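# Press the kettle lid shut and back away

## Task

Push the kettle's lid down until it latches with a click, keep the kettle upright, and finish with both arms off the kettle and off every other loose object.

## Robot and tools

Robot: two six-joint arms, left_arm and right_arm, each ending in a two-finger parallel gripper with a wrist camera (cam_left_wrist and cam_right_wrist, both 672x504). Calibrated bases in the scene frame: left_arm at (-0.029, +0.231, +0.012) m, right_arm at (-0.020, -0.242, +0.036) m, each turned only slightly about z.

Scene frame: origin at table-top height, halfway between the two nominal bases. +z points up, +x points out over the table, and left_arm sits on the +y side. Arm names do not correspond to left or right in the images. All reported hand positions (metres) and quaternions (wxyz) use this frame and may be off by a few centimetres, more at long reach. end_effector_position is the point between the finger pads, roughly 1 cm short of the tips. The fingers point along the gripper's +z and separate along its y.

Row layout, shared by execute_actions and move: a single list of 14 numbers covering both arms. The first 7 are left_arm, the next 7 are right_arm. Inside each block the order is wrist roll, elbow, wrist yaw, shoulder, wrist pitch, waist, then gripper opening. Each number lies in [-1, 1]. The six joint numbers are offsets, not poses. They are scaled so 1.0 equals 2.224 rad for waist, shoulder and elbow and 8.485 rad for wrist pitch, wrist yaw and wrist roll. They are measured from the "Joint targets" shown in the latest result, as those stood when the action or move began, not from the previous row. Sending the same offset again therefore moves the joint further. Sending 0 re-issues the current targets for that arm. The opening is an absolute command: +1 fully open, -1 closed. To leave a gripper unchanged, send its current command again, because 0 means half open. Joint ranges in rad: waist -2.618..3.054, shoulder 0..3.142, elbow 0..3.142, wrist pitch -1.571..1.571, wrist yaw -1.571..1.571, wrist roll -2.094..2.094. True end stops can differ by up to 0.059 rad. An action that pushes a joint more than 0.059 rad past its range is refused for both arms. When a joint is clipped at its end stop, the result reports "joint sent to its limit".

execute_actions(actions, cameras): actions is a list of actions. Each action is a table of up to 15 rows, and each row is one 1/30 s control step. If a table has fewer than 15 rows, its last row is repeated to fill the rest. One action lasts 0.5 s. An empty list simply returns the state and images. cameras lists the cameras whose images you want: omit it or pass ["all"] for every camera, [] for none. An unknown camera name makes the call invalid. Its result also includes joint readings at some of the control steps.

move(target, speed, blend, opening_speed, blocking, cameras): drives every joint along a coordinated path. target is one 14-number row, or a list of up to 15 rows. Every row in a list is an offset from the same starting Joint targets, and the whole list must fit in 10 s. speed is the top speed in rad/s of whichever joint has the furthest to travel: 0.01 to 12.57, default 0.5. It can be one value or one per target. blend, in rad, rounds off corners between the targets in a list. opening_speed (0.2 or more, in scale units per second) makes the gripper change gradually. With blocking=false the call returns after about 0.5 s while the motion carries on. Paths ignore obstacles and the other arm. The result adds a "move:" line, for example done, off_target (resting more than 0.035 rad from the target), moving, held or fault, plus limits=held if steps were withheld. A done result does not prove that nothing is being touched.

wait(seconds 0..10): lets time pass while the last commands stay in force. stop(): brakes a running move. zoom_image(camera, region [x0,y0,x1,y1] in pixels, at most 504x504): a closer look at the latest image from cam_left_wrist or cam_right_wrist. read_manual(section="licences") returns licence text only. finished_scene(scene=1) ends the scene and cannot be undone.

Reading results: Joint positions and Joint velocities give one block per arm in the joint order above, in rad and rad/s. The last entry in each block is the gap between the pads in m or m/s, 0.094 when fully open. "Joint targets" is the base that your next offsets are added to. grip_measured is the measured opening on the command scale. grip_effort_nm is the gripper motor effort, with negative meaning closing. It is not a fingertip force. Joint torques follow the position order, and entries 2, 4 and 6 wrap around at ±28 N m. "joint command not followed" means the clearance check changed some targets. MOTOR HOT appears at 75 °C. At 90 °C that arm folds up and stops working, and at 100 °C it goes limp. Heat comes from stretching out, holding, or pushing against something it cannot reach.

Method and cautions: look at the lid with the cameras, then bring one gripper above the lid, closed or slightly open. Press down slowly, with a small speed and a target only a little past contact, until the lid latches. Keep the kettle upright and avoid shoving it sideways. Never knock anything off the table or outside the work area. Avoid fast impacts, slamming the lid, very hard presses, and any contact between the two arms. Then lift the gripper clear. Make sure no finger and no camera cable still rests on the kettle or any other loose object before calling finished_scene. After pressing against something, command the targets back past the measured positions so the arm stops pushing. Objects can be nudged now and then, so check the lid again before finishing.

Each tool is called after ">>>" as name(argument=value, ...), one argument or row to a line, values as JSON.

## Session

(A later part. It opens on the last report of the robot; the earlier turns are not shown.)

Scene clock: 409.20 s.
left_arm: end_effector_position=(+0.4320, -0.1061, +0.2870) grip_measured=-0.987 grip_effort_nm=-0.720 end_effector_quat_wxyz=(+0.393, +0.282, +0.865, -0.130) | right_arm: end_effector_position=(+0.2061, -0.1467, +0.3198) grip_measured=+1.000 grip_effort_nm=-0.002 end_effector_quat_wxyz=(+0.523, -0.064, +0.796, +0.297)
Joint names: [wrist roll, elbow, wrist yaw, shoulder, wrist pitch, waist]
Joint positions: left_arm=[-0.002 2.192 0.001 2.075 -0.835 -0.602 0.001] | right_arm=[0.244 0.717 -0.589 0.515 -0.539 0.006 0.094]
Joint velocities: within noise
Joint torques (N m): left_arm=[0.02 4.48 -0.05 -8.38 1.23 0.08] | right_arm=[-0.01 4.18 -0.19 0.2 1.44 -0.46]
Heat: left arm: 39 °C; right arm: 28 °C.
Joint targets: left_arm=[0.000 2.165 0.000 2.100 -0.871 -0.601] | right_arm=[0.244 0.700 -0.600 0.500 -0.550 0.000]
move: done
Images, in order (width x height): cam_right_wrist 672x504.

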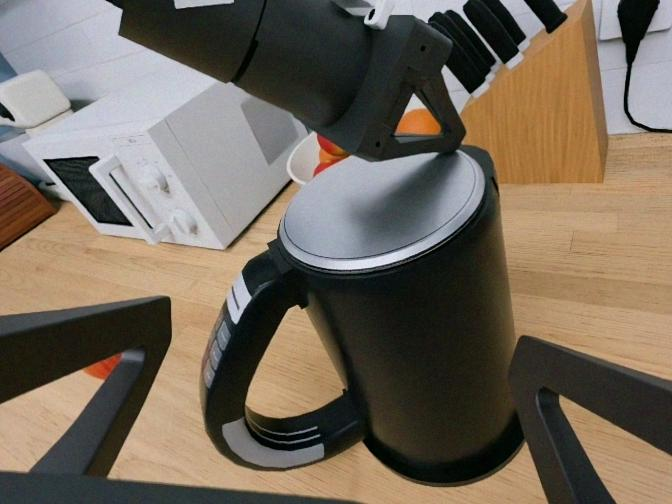

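>>> move(
  target=[
    [0, 0.027, 0, 0, 0, 0, -1, 0, 0, -0.0354, 0, 0, -0.2743, 1],
    [0, 0.027, 0, 0, 0, 0, -1, -0.0288, -0.2075, -0.0837, 0.4222, 0.2062, -0.2743, 1],
  ],
  speed=[0.5, 0.8],
  blend=0.1,
)

Scene clock: 455.30 s.
left_arm: end_effector_position=(+0.4322, -0.1063, +0.2883) grip_measured=-0.987 grip_effort_nm=-0.720 end_effector_quat_wxyz=(+0.394, +0.282, +0.865, -0.130) | right_arm: end_effector_position=(+0.2832, -0.2490, +0.2124) grip_measured=+1.000 grip_effort_nm=-0.012 end_effector_quat_wxyz=(+0.665, -0.228, +0.669, +0.240)
Joint names: [wrist roll, elbow, wrist yaw, shoulder, wrist pitch, waist]
Joint positions: left_arm=[-0.002 2.195 0.001 2.075 -0.835 -0.602 0.001] | right_arm=[0.017 0.251 -1.303 1.427 1.176 -0.604 0.094]
Joint velocities: within noise
Joint torques (N m): left_arm=[0.01 8.91 -0.04 -8.2 1.24 0.06] | right_arm=[-0.23 2.7 -0.07 -2.7 1.41 -0.55]
Heat: left arm: 38 °C; right arm: 28 °C.
Joint targets: left_arm=[0.000 2.225 0.000 2.100 -0.870 -0.601] | right_arm=[-0.001 0.238 -1.310 1.439 1.199 -0.611]
move: off_target (left_arm); left_arm: the wrist pitch is farthest, 0.036 rad from its target

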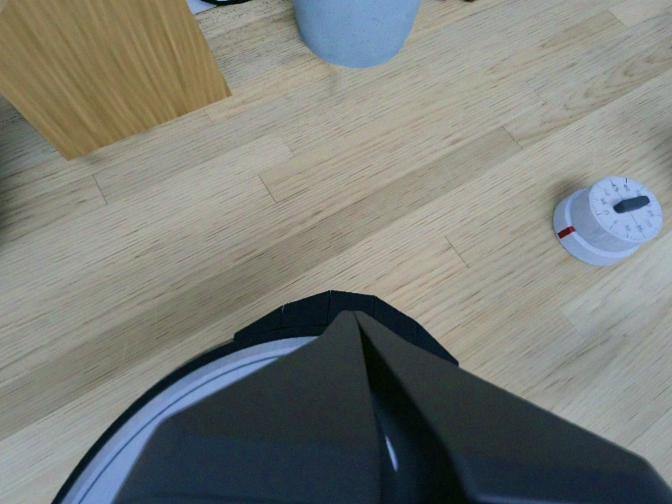

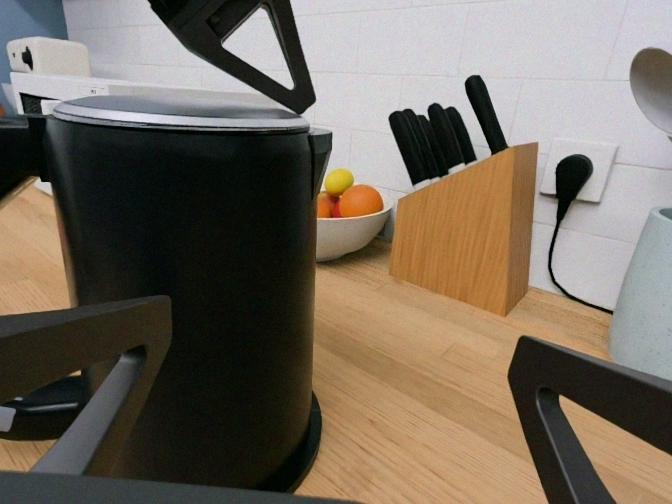

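Great side view.

>>> zoom_image(
  camera="cam_right_wrist",
  region=[30, 60, 350, 200],
)

Scaled by 1.575.

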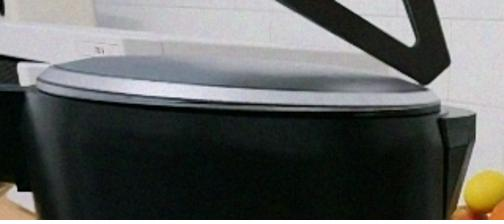

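>>> zoom_image(
  camera="cam_right_wrist",
  region=[230, 70, 340, 160],
)

>>> zoom_image(
  camera="cam_right_wrist",
  region=[30, 80, 150, 160],
)

Scaled by 4.582.

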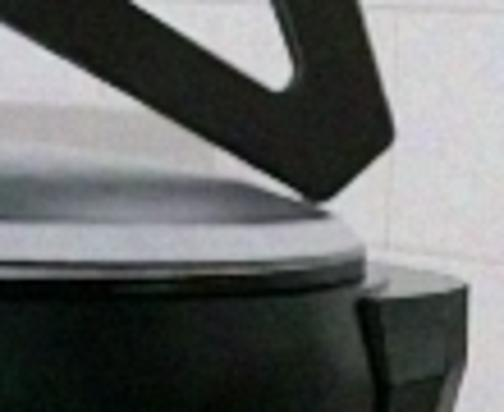

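Scaled by 4.200.

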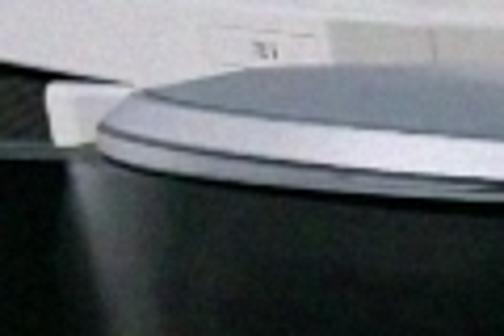

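>>> move(
  target=[0, -0.0513, 0, 0.0506, -0.0271, 0, -1, 0, 0, 0, 0, 0, 0, 1],
  speed=0.25,
  cameras=["cam_right_wrist"],
)

>>> zoom_image(
  camera="cam_right_wrist",
  region=[230, 70, 340, 160],
)

Scene clock: 483.73 s.
left_arm: end_effector_position=(+0.4313, -0.1056, +0.2789) grip_measured=-0.987 grip_effort_nm=-0.725 end_effector_quat_wxyz=(+0.383, +0.284, +0.870, -0.126) | right_arm: end_effector_position=(+0.2831, -0.2490, +0.2125) grip_measured=+1.000 grip_effort_nm=-0.012 end_effector_quat_wxyz=(+0.665, -0.229, +0.669, +0.240)
Joint names: [wrist roll, elbow, wrist yaw, shoulder, wrist pitch, waist]
Joint positions: left_arm=[-0.002 2.192 0.001 2.085 -0.85 -0.602 0.001] | right_arm=[0.017 0.251 -1.303 1.427 1.176 -0.604 0.094]
Joint velocities: within noise
Joint torques (N m): left_arm=[0.02 0.28 -0.04 -1.03 -1.09 0.17] | right_arm=[-0.2 2.76 -0.06 -2.69 1.43 -0.53]
Heat: left arm: 38 °C; right arm: 27 °C.
Joint targets: left_arm=[0.000 2.111 0.000 2.213 -1.100 -0.601] | right_arm=[-0.001 0.238 -1.310 1.439 1.199 -0.611]
move: off_target (left_arm); left_arm: the wrist pitch is farthest, 0.250 rad from its target
Images, in order (width x height): cam_right_wrist 672x504.

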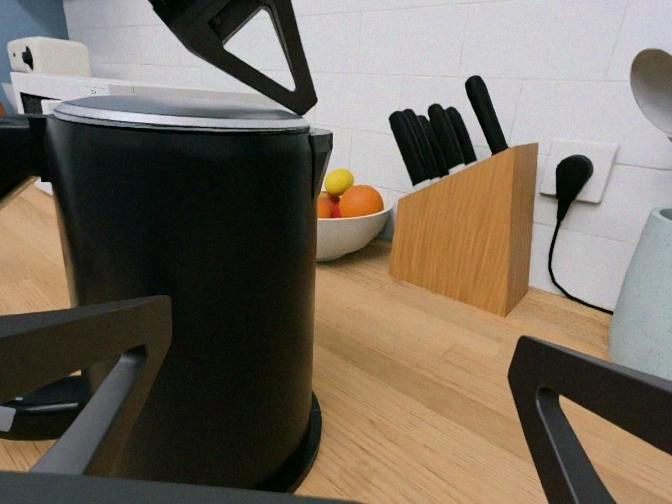

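Scaled by 4.582.

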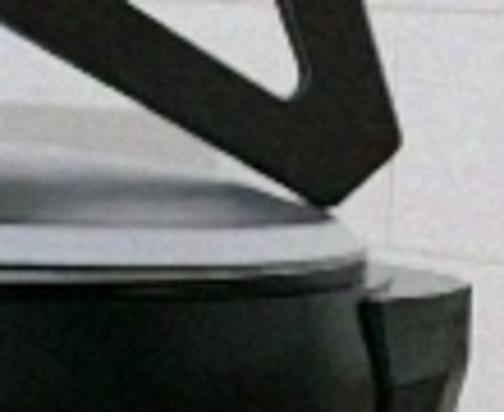

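>>> move(
  target=[0, -0.0378, 0, 0.0504, -0.0289, 0, -1, 0, 0, 0, 0, 0, 0, 1],
  speed=0.25,
  cameras=["cam_right_wrist"],
)

>>> zoom_image(
  camera="cam_right_wrist",
  region=[230, 70, 340, 160],
)

Scene clock: 498.80 s.
left_arm: end_effector_position=(+0.4317, -0.1059, +0.2708) grip_measured=-0.987 grip_effort_nm=-0.730 end_effector_quat_wxyz=(+0.375, +0.285, +0.874, -0.124) | right_arm: end_effector_position=(+0.2831, -0.2490, +0.2125) grip_measured=+1.000 grip_effort_nm=0.002 end_effector_quat_wxyz=(+0.665, -0.229, +0.669, +0.240)
Joint names: [wrist roll, elbow, wrist yaw, shoulder, wrist pitch, waist]
Joint positions: left_arm=[-0.002 2.187 0.001 2.094 -0.853 -0.602 0.001] | right_arm=[0.017 0.251 -1.303 1.427 1.177 -0.604 0.094]
Joint velocities: within noise
Joint torques (N m): left_arm=[-0.02 -3.02 -0.05 2.61 -2.46 0.14] | right_arm=[-0.22 2.74 -0.05 -2.74 1.42 -0.55]
Heat: left arm: 37 °C; right arm: 27 °C.
Joint targets: left_arm=[-0.001 2.065 0.000 2.270 -1.229 -0.601] | right_arm=[-0.001 0.238 -1.310 1.439 1.199 -0.611]
move: off_target (left_arm); left_arm: the wrist pitch is farthest, 0.493 rad from its target
Images, in order (width x height): cam_right_wrist 672x504.

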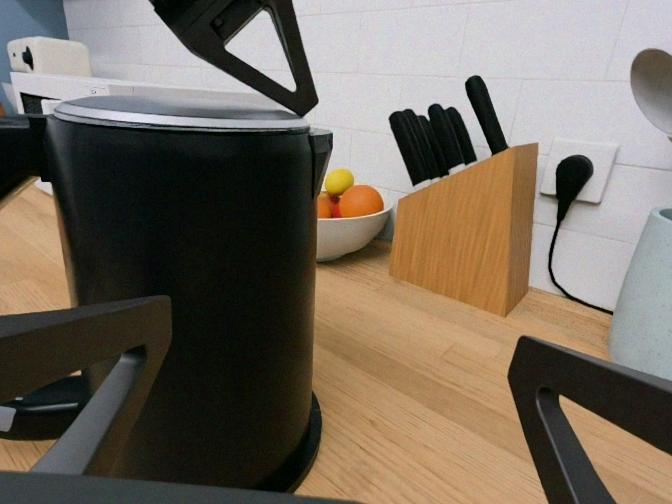

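Scaled by 4.582.

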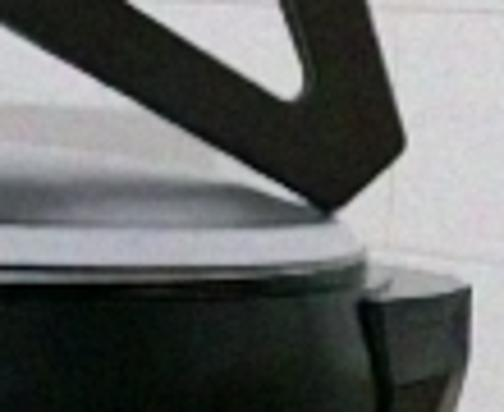

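>>> zoom_image(
  camera="cam_right_wrist",
  region=[270, 100, 340, 150],
)

Scaled by 7.200.

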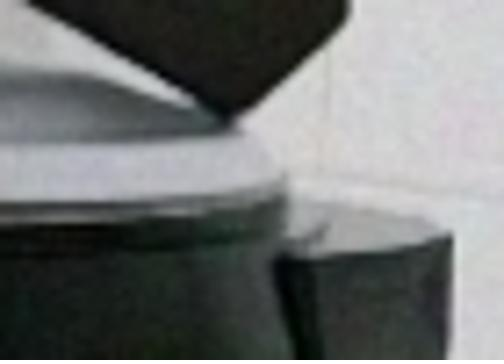

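>>> move(
  target=[
    [0, 0.0809, 0, -0.0764, 0.0422, 0, -1, 0, 0, 0, 0, 0, 0, 1],
    [0, 0.119, 0, -0.0989, 0.0422, 0, -1, 0, 0, 0, 0, 0, 0, 1],
  ],
  speed=0.4,
  blend=0.03,
  cameras=["cam_right_wrist"],
)

>>> zoom_image(
  camera="cam_right_wrist",
  region=[270, 100, 340, 150],
)

Scene clock: 581.70 s.
left_arm: end_effector_position=(+0.4365, -0.1094, +0.3216) grip_measured=-0.987 grip_effort_nm=-0.725 end_effector_quat_wxyz=(+0.425, +0.278, +0.850, -0.140) | right_arm: end_effector_position=(+0.2831, -0.2490, +0.2125) grip_measured=+1.000 grip_effort_nm=0.002 end_effector_quat_wxyz=(+0.665, -0.229, +0.669, +0.240)
Joint names: [wrist roll, elbow, wrist yaw, shoulder, wrist pitch, waist]
Joint positions: left_arm=[-0.002 2.304 0.001 2.09 -0.857 -0.602 0.001] | right_arm=[0.017 0.251 -1.303 1.427 1.177 -0.604 0.094]
Joint velocities: within noise
Joint torques (N m): left_arm=[0 8.32 -0.03 -13.19 1.55 0.03] | right_arm=[-0.21 2.74 -0.06 -2.77 1.42 -0.53]
Heat: left arm: 43 °C; right arm: 27 °C.
Joint targets: left_arm=[-0.001 2.330 0.000 2.050 -0.871 -0.601] | right_arm=[-0.001 0.238 -1.310 1.439 1.199 -0.611]
move: off_target (left_arm); left_arm: the shoulder is farthest, 0.040 rad from its target
Images, in order (width x height): cam_right_wrist 672x504.

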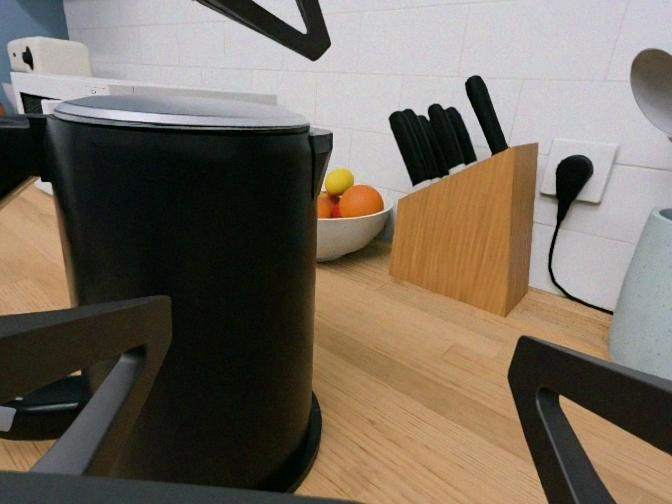

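Scaled by 7.200.

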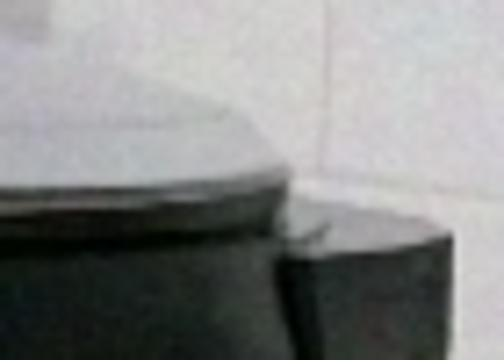

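>>> move(
  target=[
    [0, 0.045, 0, 0, 0, 0, -1, 0, 0.045, 0, 0, 0, 0, -1],
    [0, -0.3732, 0.1179, -0.2023, 0.1144, 0.3390, -1, 0, 0.4775, 0.0365, -0.0625, -0.1767, 0, -1],
    [0, -0.5225, 0.1788, -0.0360, 0.1972, 0.3390, -1, 0, 0.4775, 0.1544, -0.0625, -0.2120, 0.4420, -1],
    [0, -0.5225, 0.1788, -0.0360, 0.1972, 0.3390, -1, 0, 0.9256, 0.1544, 0.2544, -0.3018, 0.4420, -1],
  ],
  speed=[0.4, 0.9, 0.9, 0.7],
  blend=0.05,
  opening_speed=1.5,
)

Scene clock: 673.03 s.
left_arm: end_effector_position=(+0.4071, +0.1066, +0.2479) grip_measured=-0.987 grip_effort_nm=-0.716 end_effector_quat_wxyz=(+0.546, +0.452, +0.543, -0.449) | right_arm: end_effector_position=(+0.4161, -0.0823, +0.3035) grip_measured=-0.995 grip_effort_nm=-0.266 end_effector_quat_wxyz=(+0.245, -0.164, +0.955, +0.047)
Joint names: [wrist roll, elbow, wrist yaw, shoulder, wrist pitch, waist]
Joint positions: left_arm=[-0.002 1.177 1.505 1.953 0.784 0.154 0.001] | right_arm=[0.009 2.262 -0.005 1.984 -1.346 0.372 0]
Joint velocities: within noise
Joint torques (N m): left_arm=[-0.03 5.19 0.1 -7.25 1.46 -0.08] | right_arm=[-0.12 7.31 0.09 -8.38 0.84 0.06]
Heat: left arm: 37 °C; right arm: 27 °C.
Joint targets: left_arm=[-0.001 1.167 1.517 1.970 0.803 0.153] | right_arm=[-0.001 2.297 0.000 2.005 -1.362 0.373]
move: done

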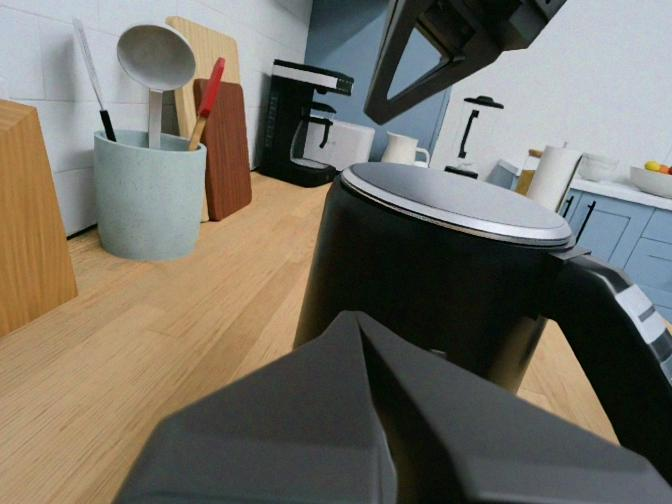

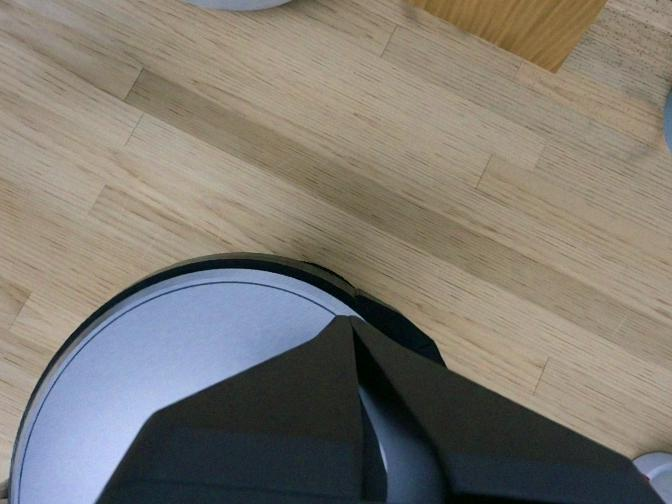

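>>> move(
  target=[
    [0,0,0,0,0,0,-1,0,-0.1169,0,-0.0308,0.0191,0,-1],
    [0,0,0,0,0,0,-1,0,-0.1448,0,0.0097,0.0008,0,-1],
  ],
  speed=[0.2,0.15],
)

Scene clock: 711.23 s.
left_arm: end_effector_position=(+0.4070, +0.1066, +0.2479) grip_measured=-0.987 grip_effort_nm=-0.725 end_effector_quat_wxyz=(+0.546, +0.452, +0.543, -0.449) | right_arm: end_effector_position=(+0.4239, -0.0804, +0.2699) grip_measured=-0.995 grip_effort_nm=-0.276 end_effector_quat_wxyz=(+0.245, -0.163, +0.955, +0.044)
Joint names: [wrist roll, elbow, wrist yaw, shoulder, wrist pitch, waist]
Joint positions: left_arm=[-0.002 1.177 1.506 1.953 0.784 0.154 0.001] | right_arm=[0.009 2.057 0 1.944 -1.18 0.372 0]
Joint velocities: within noise
Joint torques (N m): left_arm=[0.01 5.15 0.08 -7.32 1.49 -0.08] | right_arm=[-0.11 -0.7 0.04 -3.48 -0.57 0.08]
Heat: left arm: 36 °C; right arm: 26 °C.
Joint targets: left_arm=[-0.001 1.167 1.517 1.970 0.803 0.153] | right_arm=[-0.001 1.975 0.000 2.027 -1.355 0.373]
move: off_target (right_arm); right_arm: the wrist pitch is farthest, 0.175 rad from its target

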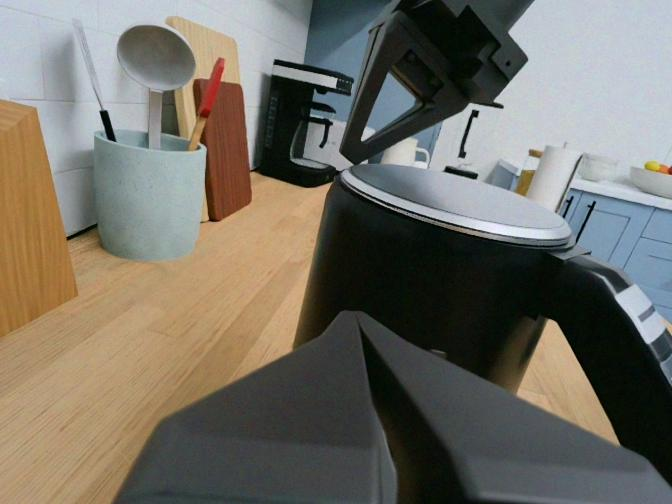

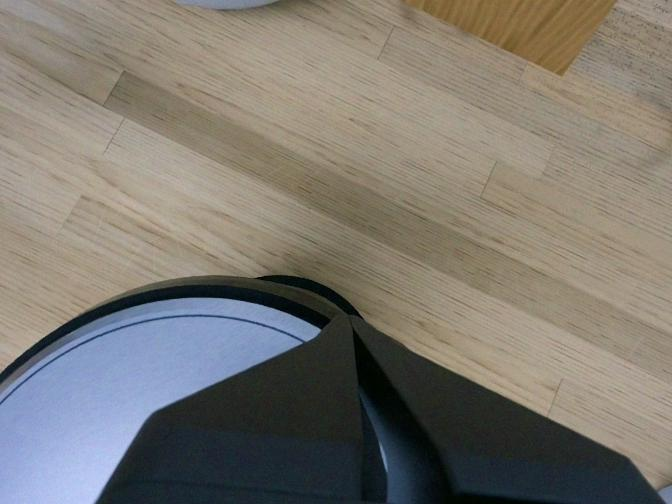

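>>> zoom_image(
  camera="cam_left_wrist",
  region=[300, 110, 460, 250],
)

>>> zoom_image(
  camera="cam_right_wrist",
  region=[200, 240, 420, 400],
)

Scaled by 3.150.

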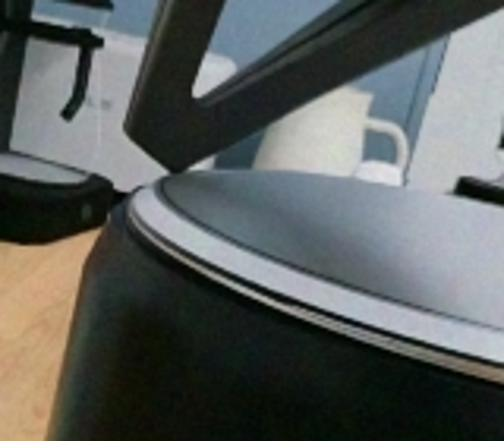

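Scaled by 2.291.

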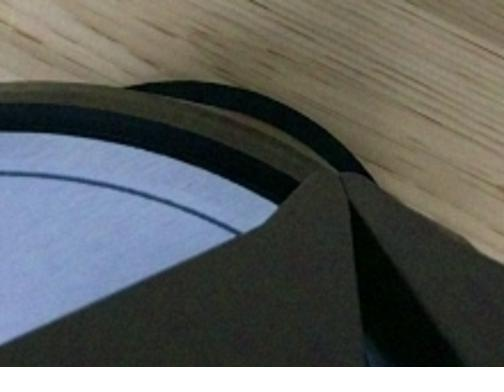

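>>> move(
  target=[0,0,0,0,0,0,-1,0,-0.0277,0,0.0405,-0.0183,0,-1],
  speed=0.12,
  cameras=["cam_left_wrist"],
)

>>> zoom_image(
  camera="cam_left_wrist",
  region=[300, 110, 460, 250],
)

Scene clock: 723.20 s.
left_arm: end_effector_position=(+0.4070, +0.1066, +0.2479) grip_measured=-0.987 grip_effort_nm=-0.725 end_effector_quat_wxyz=(+0.546, +0.452, +0.543, -0.449) | right_arm: end_effector_position=(+0.4223, -0.0809, +0.2634) grip_measured=-0.995 grip_effort_nm=-0.266 end_effector_quat_wxyz=(+0.236, -0.164, +0.957, +0.043)
Joint names: [wrist roll, elbow, wrist yaw, shoulder, wrist pitch, waist]
Joint positions: left_arm=[-0.002 1.177 1.506 1.953 0.784 0.154 0.001] | right_arm=[0.009 2.046 0 1.949 -1.184 0.372 0]
Joint velocities: within noise
Joint torques (N m): left_arm=[0 5.2 0.08 -7.38 1.47 -0.09] | right_arm=[-0.1 -4.59 0.05 3.73 -1.99 0.01]
Heat: left arm: 36 °C; right arm: 25 °C.
Joint targets: left_arm=[-0.001 1.167 1.517 1.970 0.803 0.153] | right_arm=[-0.001 1.913 0.000 2.117 -1.510 0.373]
move: off_target (right_arm); right_arm: the wrist pitch is farthest, 0.326 rad from its target
Images, in order (width x height): cam_left_wrist 672x504.

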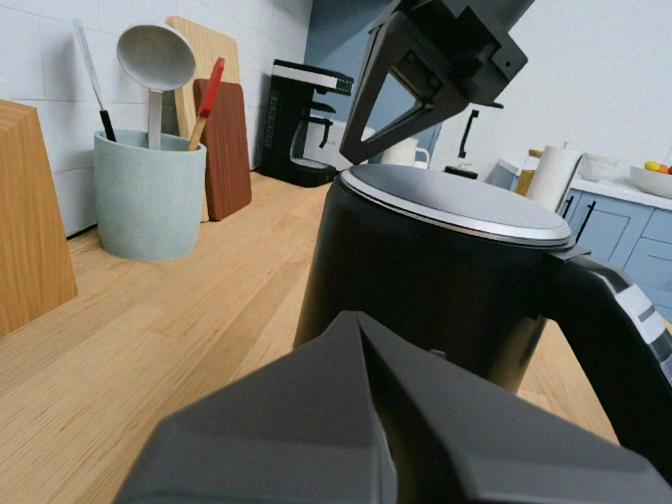

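Scaled by 3.150.

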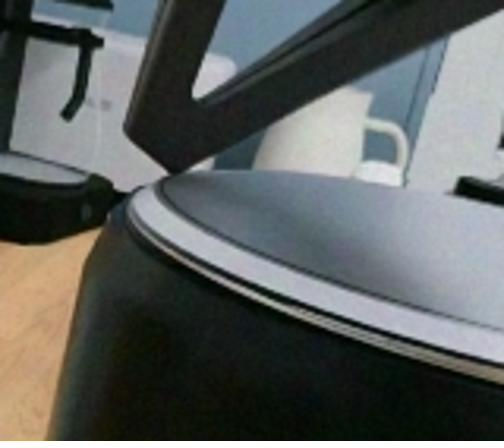

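>>> zoom_image(
  camera="cam_left_wrist",
  region=[325, 155, 405, 215],
)

Scaled by 6.300.

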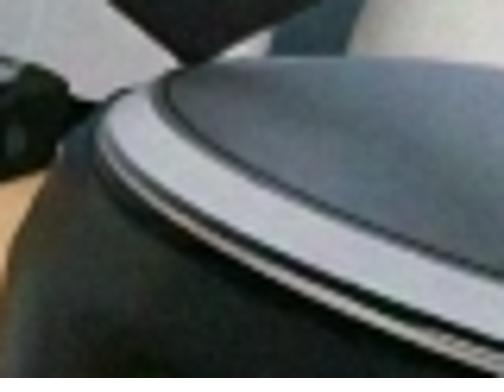

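>>> move(
  target=[0,0,0,0,0,0,-1,0,-0.0112,0,0.0162,-0.0072,0,-1],
  speed=0.12,
  cameras=["cam_left_wrist"],
)

>>> zoom_image(
  camera="cam_left_wrist",
  region=[325, 155, 405, 215],
)

>>> move(
  target=[0,0,0,0,0,0,-1,0,0.1839,0,-0.0666,0.0246,0,-1],
  speed=0.25,
  cameras=["cam_left_wrist"],
)

>>> zoom_image(
  camera="cam_left_wrist",
  region=[325, 155, 405, 215],
)

Scene clock: 754.93 s.
left_arm: end_effector_position=(+0.4070, +0.1066, +0.2479) grip_measured=-0.987 grip_effort_nm=-0.720 end_effector_quat_wxyz=(+0.546, +0.453, +0.543, -0.449) | right_arm: end_effector_position=(+0.4216, -0.0812, +0.2615) grip_measured=-0.995 grip_effort_nm=-0.266 end_effector_quat_wxyz=(+0.232, -0.164, +0.958, +0.042)
Joint names: [wrist roll, elbow, wrist yaw, shoulder, wrist pitch, waist]
Joint positions: left_arm=[-0.002 1.177 1.506 1.953 0.785 0.154 0.001] | right_arm=[0.009 2.046 0 1.952 -1.189 0.372 0]
Joint velocities: within noise
Joint torques (N m): left_arm=[0.01 5.2 0.08 -7.35 1.48 -0.08] | right_arm=[-0.11 -6.54 0.04 6.6 -2.47 0.02]
Heat: left arm: 36 °C; right arm: 29 °C.
Joint targets: left_arm=[-0.001 1.167 1.517 1.970 0.803 0.153] | right_arm=[-0.001 1.888 0.000 2.153 -1.566 0.373]
joint sent to its limit (right arm) — the wrist pitch, lower limit.
move: off_target (right_arm); right_arm: the wrist pitch is farthest, 0.382 rad from its target
Images, in order (width x height): cam_left_wrist 672x504.

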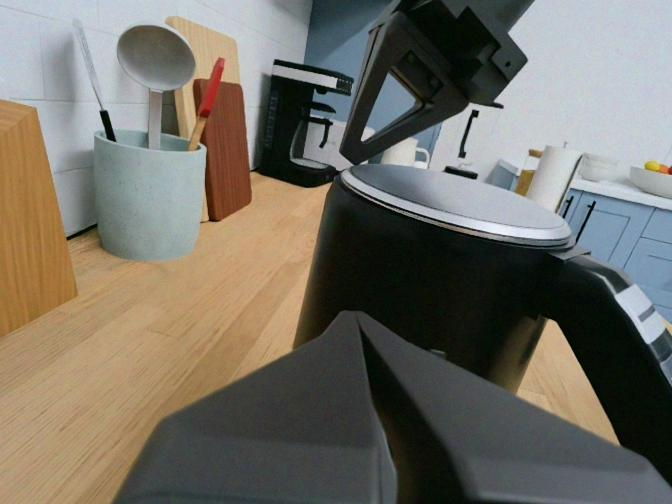

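Scaled by 6.300.

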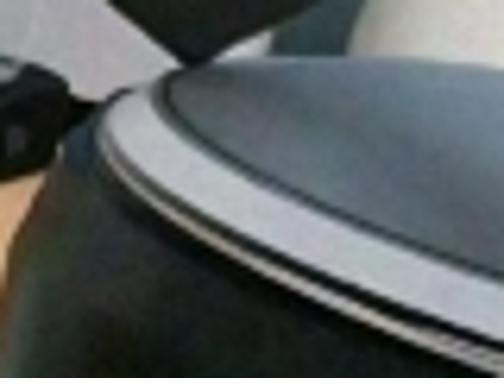

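Scene clock: 756.93 s.
left_arm: end_effector_position=(+0.4070, +0.1066, +0.2479) grip_measured=-0.987 grip_effort_nm=-0.725 end_effector_quat_wxyz=(+0.546, +0.453, +0.543, -0.449) | right_arm: end_effector_position=(+0.4190, -0.0823, +0.2965) grip_measured=-0.995 grip_effort_nm=-0.271 end_effector_quat_wxyz=(+0.237, -0.163, +0.957, +0.042)
Joint names: [wrist roll, elbow, wrist yaw, shoulder, wrist pitch, waist]
Joint positions: left_arm=[-0.002 1.177 1.506 1.953 0.785 0.154 0.001] | right_arm=[0.009 2.267 0.001 2.002 -1.349 0.372 0]
Joint velocities: within noise
Joint torques (N m): left_arm=[0 5.26 0.07 -7.31 1.49 -0.13] | right_arm=[-0.12 6.99 0.03 -10.14 0.88 0.03]
Heat: left arm: 36 °C; right arm: 29 °C.
Joint targets: left_arm=[-0.001 1.167 1.517 1.970 0.803 0.153] | right_arm=[-0.001 2.298 0.000 2.005 -1.358 0.373]
move: done
Images, in order (width x height): cam_left_wrist 672x504.

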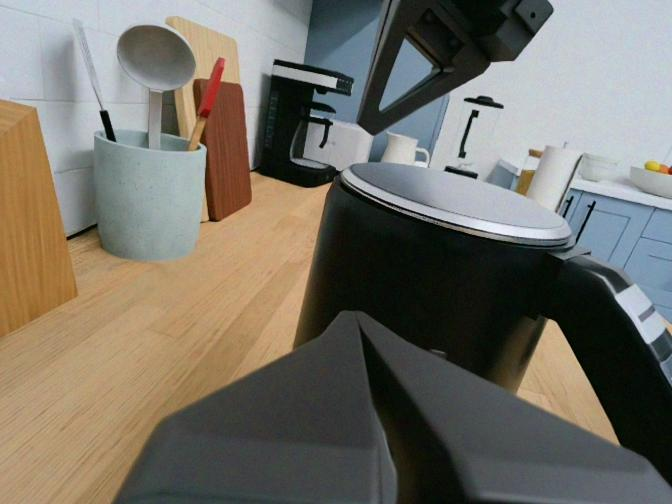

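Scaled by 6.300.

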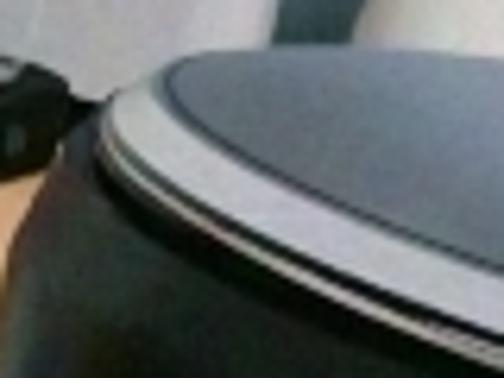

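>>> zoom_image(
  camera="cam_left_wrist",
  region=[300, 140, 600, 280],
)

Scaled by 1.680.

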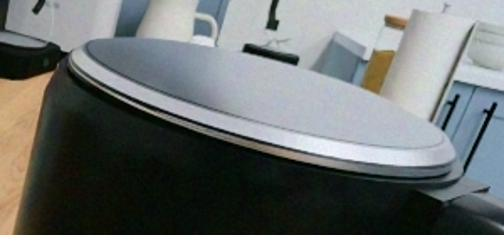

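>>> move(
  target=[0,-0.0218,-0.0177,0.0356,0.0144,-0.0674,-1,0,0,0,0,0,0,-1],
  speed=0.3,
  cameras=["cam_left_wrist"],
)

>>> zoom_image(
  camera="cam_left_wrist",
  region=[280, 80, 480, 230],
)

Scene clock: 808.03 s.
left_arm: end_effector_position=(+0.4081, +0.0440, +0.2151) grip_measured=-0.987 grip_effort_nm=-0.720 end_effector_quat_wxyz=(+0.543, +0.456, +0.539, -0.454) | right_arm: end_effector_position=(+0.4190, -0.0823, +0.2965) grip_measured=-0.995 grip_effort_nm=-0.276 end_effector_quat_wxyz=(+0.237, -0.163, +0.957, +0.042)
Joint names: [wrist roll, elbow, wrist yaw, shoulder, wrist pitch, waist]
Joint positions: left_arm=[-0.002 1.13 1.368 2.026 0.904 0.001 0.001] | right_arm=[0.009 2.267 0.001 2.002 -1.349 0.372 0]
Joint velocities: within noise
Joint torques (N m): left_arm=[-0.01 4.78 -0.01 -7.15 1.57 0.34] | right_arm=[-0.12 6.95 0.04 -10.15 0.87 0.05]
Heat: left arm: 35 °C; right arm: 27 °C.
Joint targets: left_arm=[-0.001 1.119 1.367 2.049 0.925 0.003] | right_arm=[-0.001 2.298 0.000 2.005 -1.358 0.373]
move: done
Images, in order (width x height): cam_left_wrist 672x504.

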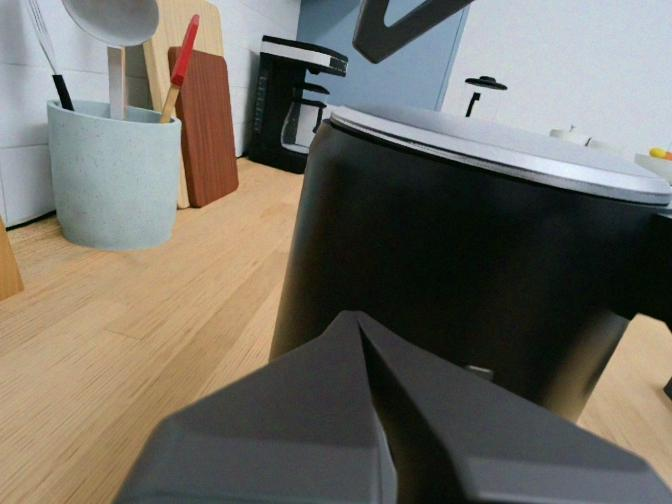

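Scaled by 2.520.

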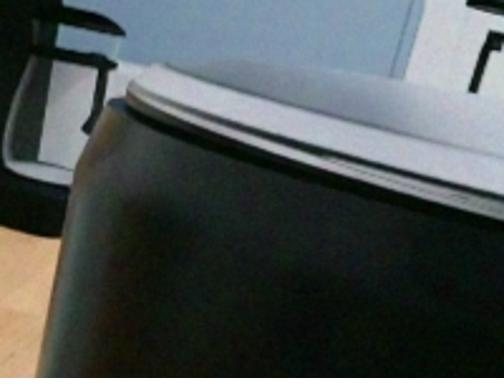

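>>> zoom_image(
  camera="cam_left_wrist",
  region=[310, 95, 410, 165],
)

>>> zoom_image(
  camera="cam_left_wrist",
  region=[520, 130, 670, 240],
)

Scaled by 5.040.

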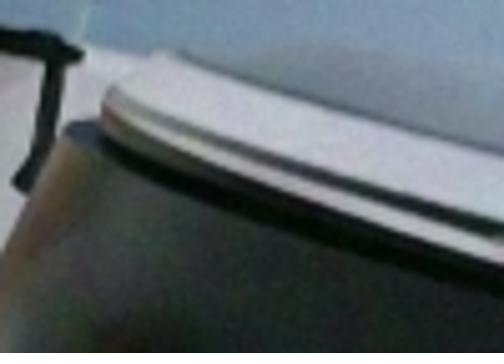

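Scaled by 3.360.

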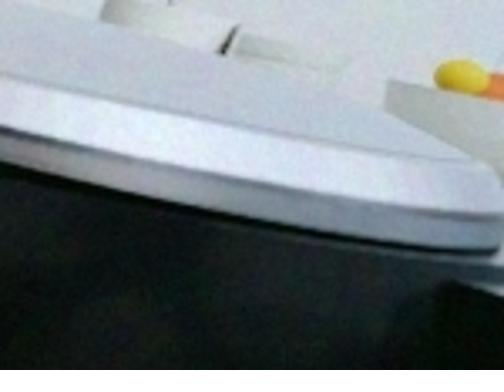

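>>> move(
  target=[
    [0,0,0,0,0,0,-1,0,-0.1174,0,-0.0308,0.0186,0,-1],
    [0,0,0,0,0,0,-1,0,-0.1844,0,0.0665,-0.0245,0,-1],
  ],
  speed=[0.25,0.18],
  cameras=["cam_left_wrist"],
)

>>> zoom_image(
  camera="cam_left_wrist",
  region=[310, 95, 410, 165],
)

>>> zoom_image(
  camera="cam_left_wrist",
  region=[520, 130, 670, 240],
)

Scene clock: 850.57 s.
left_arm: end_effector_position=(+0.4082, +0.0440, +0.2152) grip_measured=-0.987 grip_effort_nm=-0.716 end_effector_quat_wxyz=(+0.544, +0.456, +0.539, -0.453) | right_arm: end_effector_position=(+0.4209, -0.0824, +0.2618) grip_measured=-0.995 grip_effort_nm=-0.271 end_effector_quat_wxyz=(+0.232, -0.163, +0.958, +0.039)
Joint names: [wrist roll, elbow, wrist yaw, shoulder, wrist pitch, waist]
Joint positions: left_arm=[-0.002 1.13 1.367 2.026 0.906 0.001 0.001] | right_arm=[0.009 2.046 0.005 1.95 -1.193 0.372 0]
Joint velocities: within noise
Joint torques (N m): left_arm=[-0.02 4.79 -0.03 -7.21 1.56 0.31] | right_arm=[-0.12 -6.63 -0.02 6.84 -2.43 0.03]
Heat: left arm: 34 °C; right arm: 27 °C.
Joint targets: left_arm=[-0.001 1.119 1.367 2.049 0.925 0.003] | right_arm=[-0.001 1.888 0.000 2.153 -1.565 0.373]
move: off_target (right_arm); right_arm: the wrist pitch is farthest, 0.373 rad from its target
Images, in order (width x height): cam_left_wrist 672x504.

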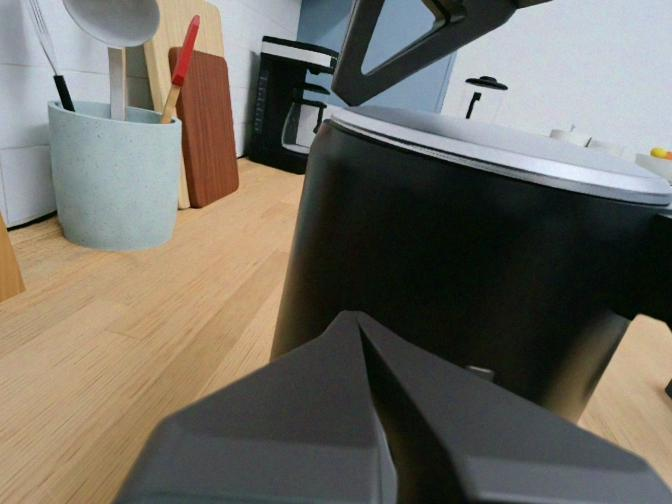

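Scaled by 5.040.

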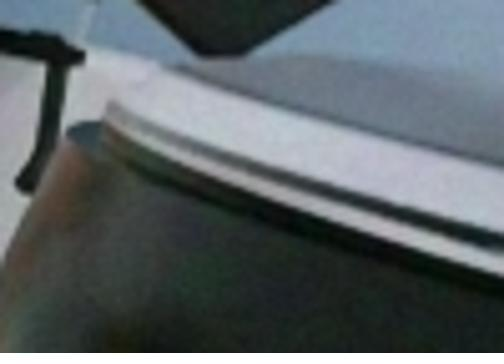

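Scaled by 3.360.

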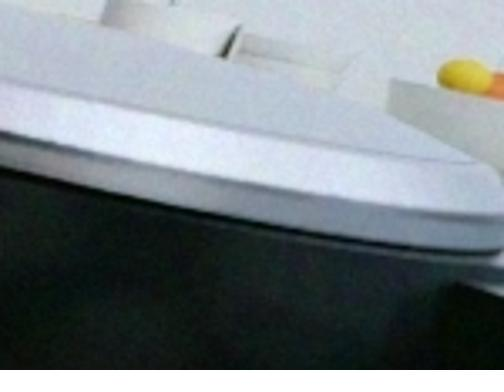

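>>> zoom_image(
  camera="cam_left_wrist",
  region=[320, 105, 380, 150],
)

Scaled by 8.400.

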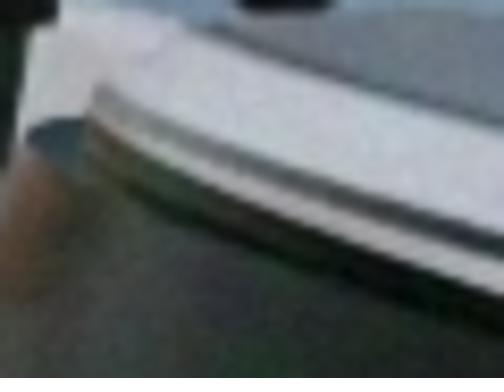

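>>> zoom_image(
  camera="cam_left_wrist",
  region=[400, 125, 460, 170],
)

>>> zoom_image(
  camera="cam_left_wrist",
  region=[480, 150, 540, 195],
)

>>> zoom_image(
  camera="cam_left_wrist",
  region=[590, 170, 650, 215],
)

Scaled by 8.400.

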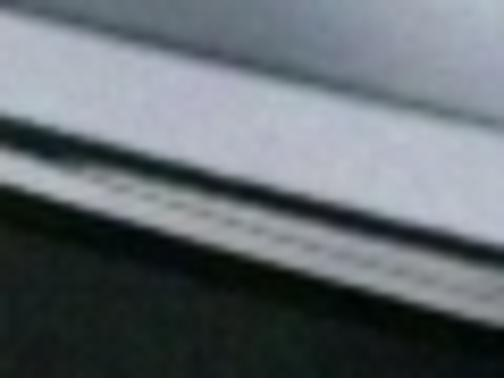

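Scaled by 8.400.

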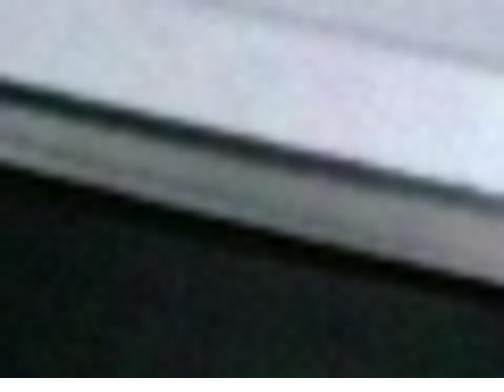

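Scaled by 8.400.

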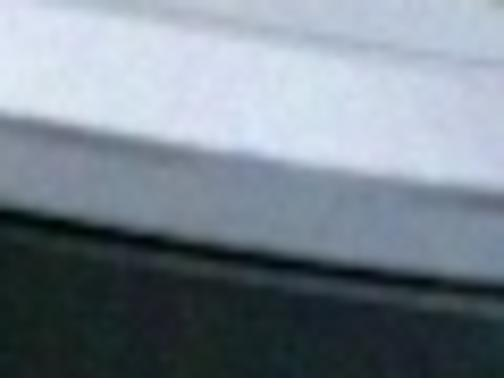

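>>> execute_actions(
  actions=[
    [[0,0,0,0,0,0,-1,0,0.0087,0,-0.0126,0.0056,0,-1],[0,0,0,0,0,0,-1,0,0.0174,0,-0.0252,0.0111,0,-1],[0,0,0,0,0,0,-1,0,0.0261,0,-0.0378,0.0167,0,-1],[0,0,0,0,0,0,-1,0,0.0348,0,-0.0503,0.0223,0,-1],[0,0,0,0,0,0,-1,0,0.0435,0,-0.0629,0.0278,0,-1],[0,0,0,0,0,0,-1,0,0.0522,0,-0.0755,0.0334,0,-1]],
    [[0,0,0,0,0,0,-1,0,-0.0522,0,0.0755,-0.0334,0,-1]],
  ],
  cameras=["cam_left_wrist"],
)

>>> zoom_image(
  camera="cam_left_wrist",
  region=[310, 95, 410, 165],
)

Scene clock: 973.23 s.
left_arm: end_effector_position=(+0.4082, +0.0440, +0.2152) grip_measured=-0.987 grip_effort_nm=-0.725 end_effector_quat_wxyz=(+0.544, +0.456, +0.539, -0.453) | right_arm: end_effector_position=(+0.4210, -0.0824, +0.2611) grip_measured=-0.995 grip_effort_nm=-0.266 end_effector_quat_wxyz=(+0.232, -0.163, +0.958, +0.039)
Joint names: [wrist roll, elbow, wrist yaw, shoulder, wrist pitch, waist]
Joint positions: left_arm=[-0.002 1.13 1.367 2.026 0.906 0.001 0.001] | right_arm=[0.009 2.04 0.005 1.948 -1.188 0.372 0]
Joint velocities: within noise
Joint torques (N m): left_arm=[-0.02 4.68 -0.03 -7.17 1.57 0.27] | right_arm=[-0.12 -6.13 -0.02 6.99 -2.45 0.05]
Heat: left arm: 33 °C; right arm: 34 °C.
Joint targets: left_arm=[-0.001 1.119 1.367 2.049 0.925 0.003] | right_arm=[-0.001 1.887 -0.001 2.153 -1.565 0.373]
Step readings (joint positions of left_arm | right_arm):
0: [-0.002 1.130 1.367 2.026 0.906 0.001] | [0.009 2.046 0.005 1.950 -1.193 0.372]
1: [-0.002 1.130 1.367 2.026 0.906 0.001] | [0.009 2.046 0.005 1.950 -1.192 0.372]
2: [-0.002 1.130 1.367 2.026 0.906 0.001] | [0.009 2.046 0.005 1.948 -1.189 0.372]
4: [-0.002 1.130 1.367 2.026 0.906 0.001] | [0.009 2.047 0.005 1.941 -1.182 0.372]
8: [-0.002 1.130 1.367 2.026 0.906 0.001] | [0.009 2.050 0.005 1.935 -1.173 0.372]
15: [-0.002 1.130 1.367 2.026 0.906 0.001] | [0.009 2.050 0.005 1.935 -1.173 0.372]
16: [-0.002 1.130 1.367 2.026 0.906 0.001] | [0.009 2.040 0.005 1.948 -1.186 0.372]
17: [-0.002 1.130 1.367 2.026 0.906 0.001] | [0.009 2.040 0.005 1.948 -1.188 0.372]
19: [-0.002 1.130 1.367 2.026 0.906 0.001] | [0.009 2.040 0.005 1.948 -1.188 0.372]
23: [-0.002 1.130 1.367 2.026 0.906 0.001] | [0.009 2.040 0.005 1.948 -1.188 0.372]
30: [-0.002 1.130 1.367 2.026 0.906 0.001] | [0.009 2.040 0.005 1.948 -1.188 0.372]
Images, in order (width x height): cam_left_wrist 672x504.

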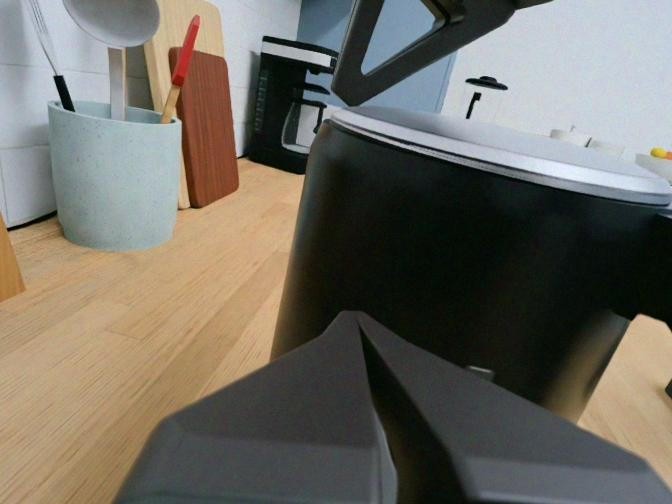

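Scaled by 5.040.

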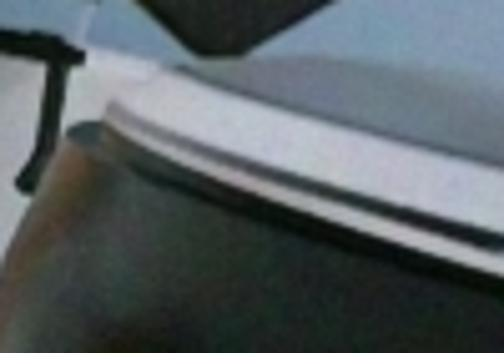

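>>> move(
  target=[0,0,0,0,0,0,-1,0,0.0490,0,-0.0704,0.0309,0,-1],
  speed=0.4,
  cameras=["cam_left_wrist"],
)

>>> zoom_image(
  camera="cam_left_wrist",
  region=[310, 95, 410, 165],
)

>>> move(
  target=[0,0,0,0,0,0,-1,0,0.0300,0,-0.0100,0.0060,0,-1],
  speed=0.3,
  cameras=["cam_left_wrist"],
)

>>> zoom_image(
  camera="cam_left_wrist",
  region=[310, 95, 410, 165],
)

Scene clock: 1060.83 s.
left_arm: end_effector_position=(+0.4082, +0.0440, +0.2152) grip_measured=-0.987 grip_effort_nm=-0.725 end_effector_quat_wxyz=(+0.544, +0.456, +0.539, -0.453) | right_arm: end_effector_position=(+0.4237, -0.0814, +0.2709) grip_measured=-0.995 grip_effort_nm=-0.261 end_effector_quat_wxyz=(+0.249, -0.162, +0.954, +0.042)
Joint names: [wrist roll, elbow, wrist yaw, shoulder, wrist pitch, waist]
Joint positions: left_arm=[-0.002 1.13 1.367 2.026 0.906 0.001 0.001] | right_arm=[0.009 2.046 0.005 1.935 -1.171 0.372 0]
Joint velocities: within noise
Joint torques (N m): left_arm=[-0.01 4.82 -0.04 -7.2 1.59 0.21] | right_arm=[-0.13 1.62 -0.01 -5.2 -0.17 0.05]
Heat: left arm: 33 °C; right arm: 39 °C.
Joint targets: left_arm=[-0.001 1.119 1.367 2.049 0.925 0.003] | right_arm=[-0.001 1.996 -0.001 1.996 -1.303 0.373]
move: off_target (right_arm); right_arm: the wrist pitch is farthest, 0.132 rad from its target
Images, in order (width x height): cam_left_wrist 672x504.

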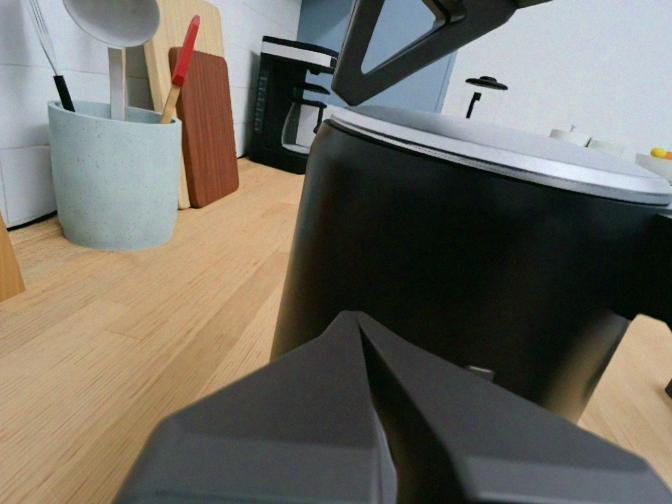

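Scaled by 5.040.

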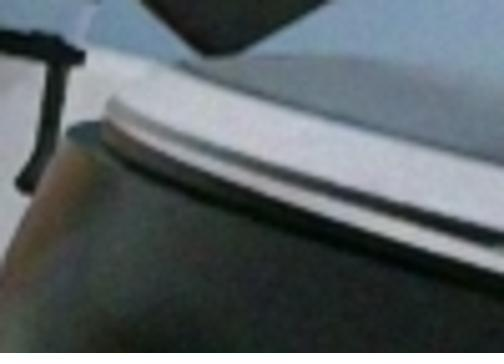

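Scene clock: 1061.53 s.
left_arm: end_effector_position=(+0.4082, +0.0440, +0.2152) grip_measured=-0.987 grip_effort_nm=-0.725 end_effector_quat_wxyz=(+0.544, +0.456, +0.539, -0.453) | right_arm: end_effector_position=(+0.4250, -0.0810, +0.2748) grip_measured=-0.995 grip_effort_nm=-0.271 end_effector_quat_wxyz=(+0.254, -0.162, +0.953, +0.043)
Joint names: [wrist roll, elbow, wrist yaw, shoulder, wrist pitch, waist]
Joint positions: left_arm=[-0.002 1.13 1.367 2.026 0.906 0.001 0.001] | right_arm=[0.009 2.057 0.005 1.935 -1.172 0.372 0]
Joint velocities: within noise
Joint torques (N m): left_arm=[-0.02 4.82 -0.03 -7.16 1.6 0.28] | right_arm=[-0.11 5.57 -0.02 -6.95 0.3 0.06]
Heat: left arm: 33 °C; right arm: 39 °C.
Joint targets: left_arm=[-0.001 1.119 1.367 2.049 0.925 0.003] | right_arm=[-0.001 2.063 -0.001 1.974 -1.252 0.373]
move: off_target (right_arm); right_arm: the wrist pitch is farthest, 0.081 rad from its target
Images, in order (width x height): cam_left_wrist 672x504.

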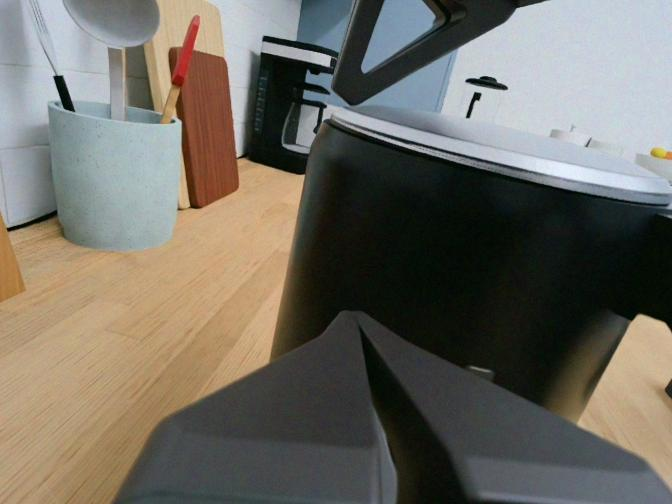

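Scaled by 5.040.

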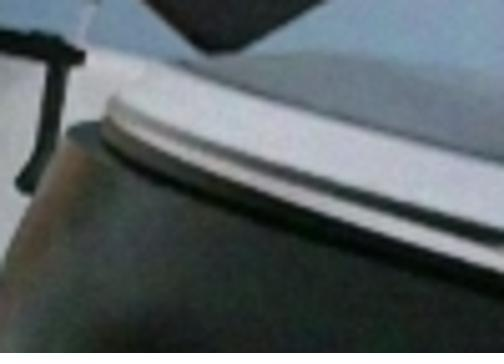

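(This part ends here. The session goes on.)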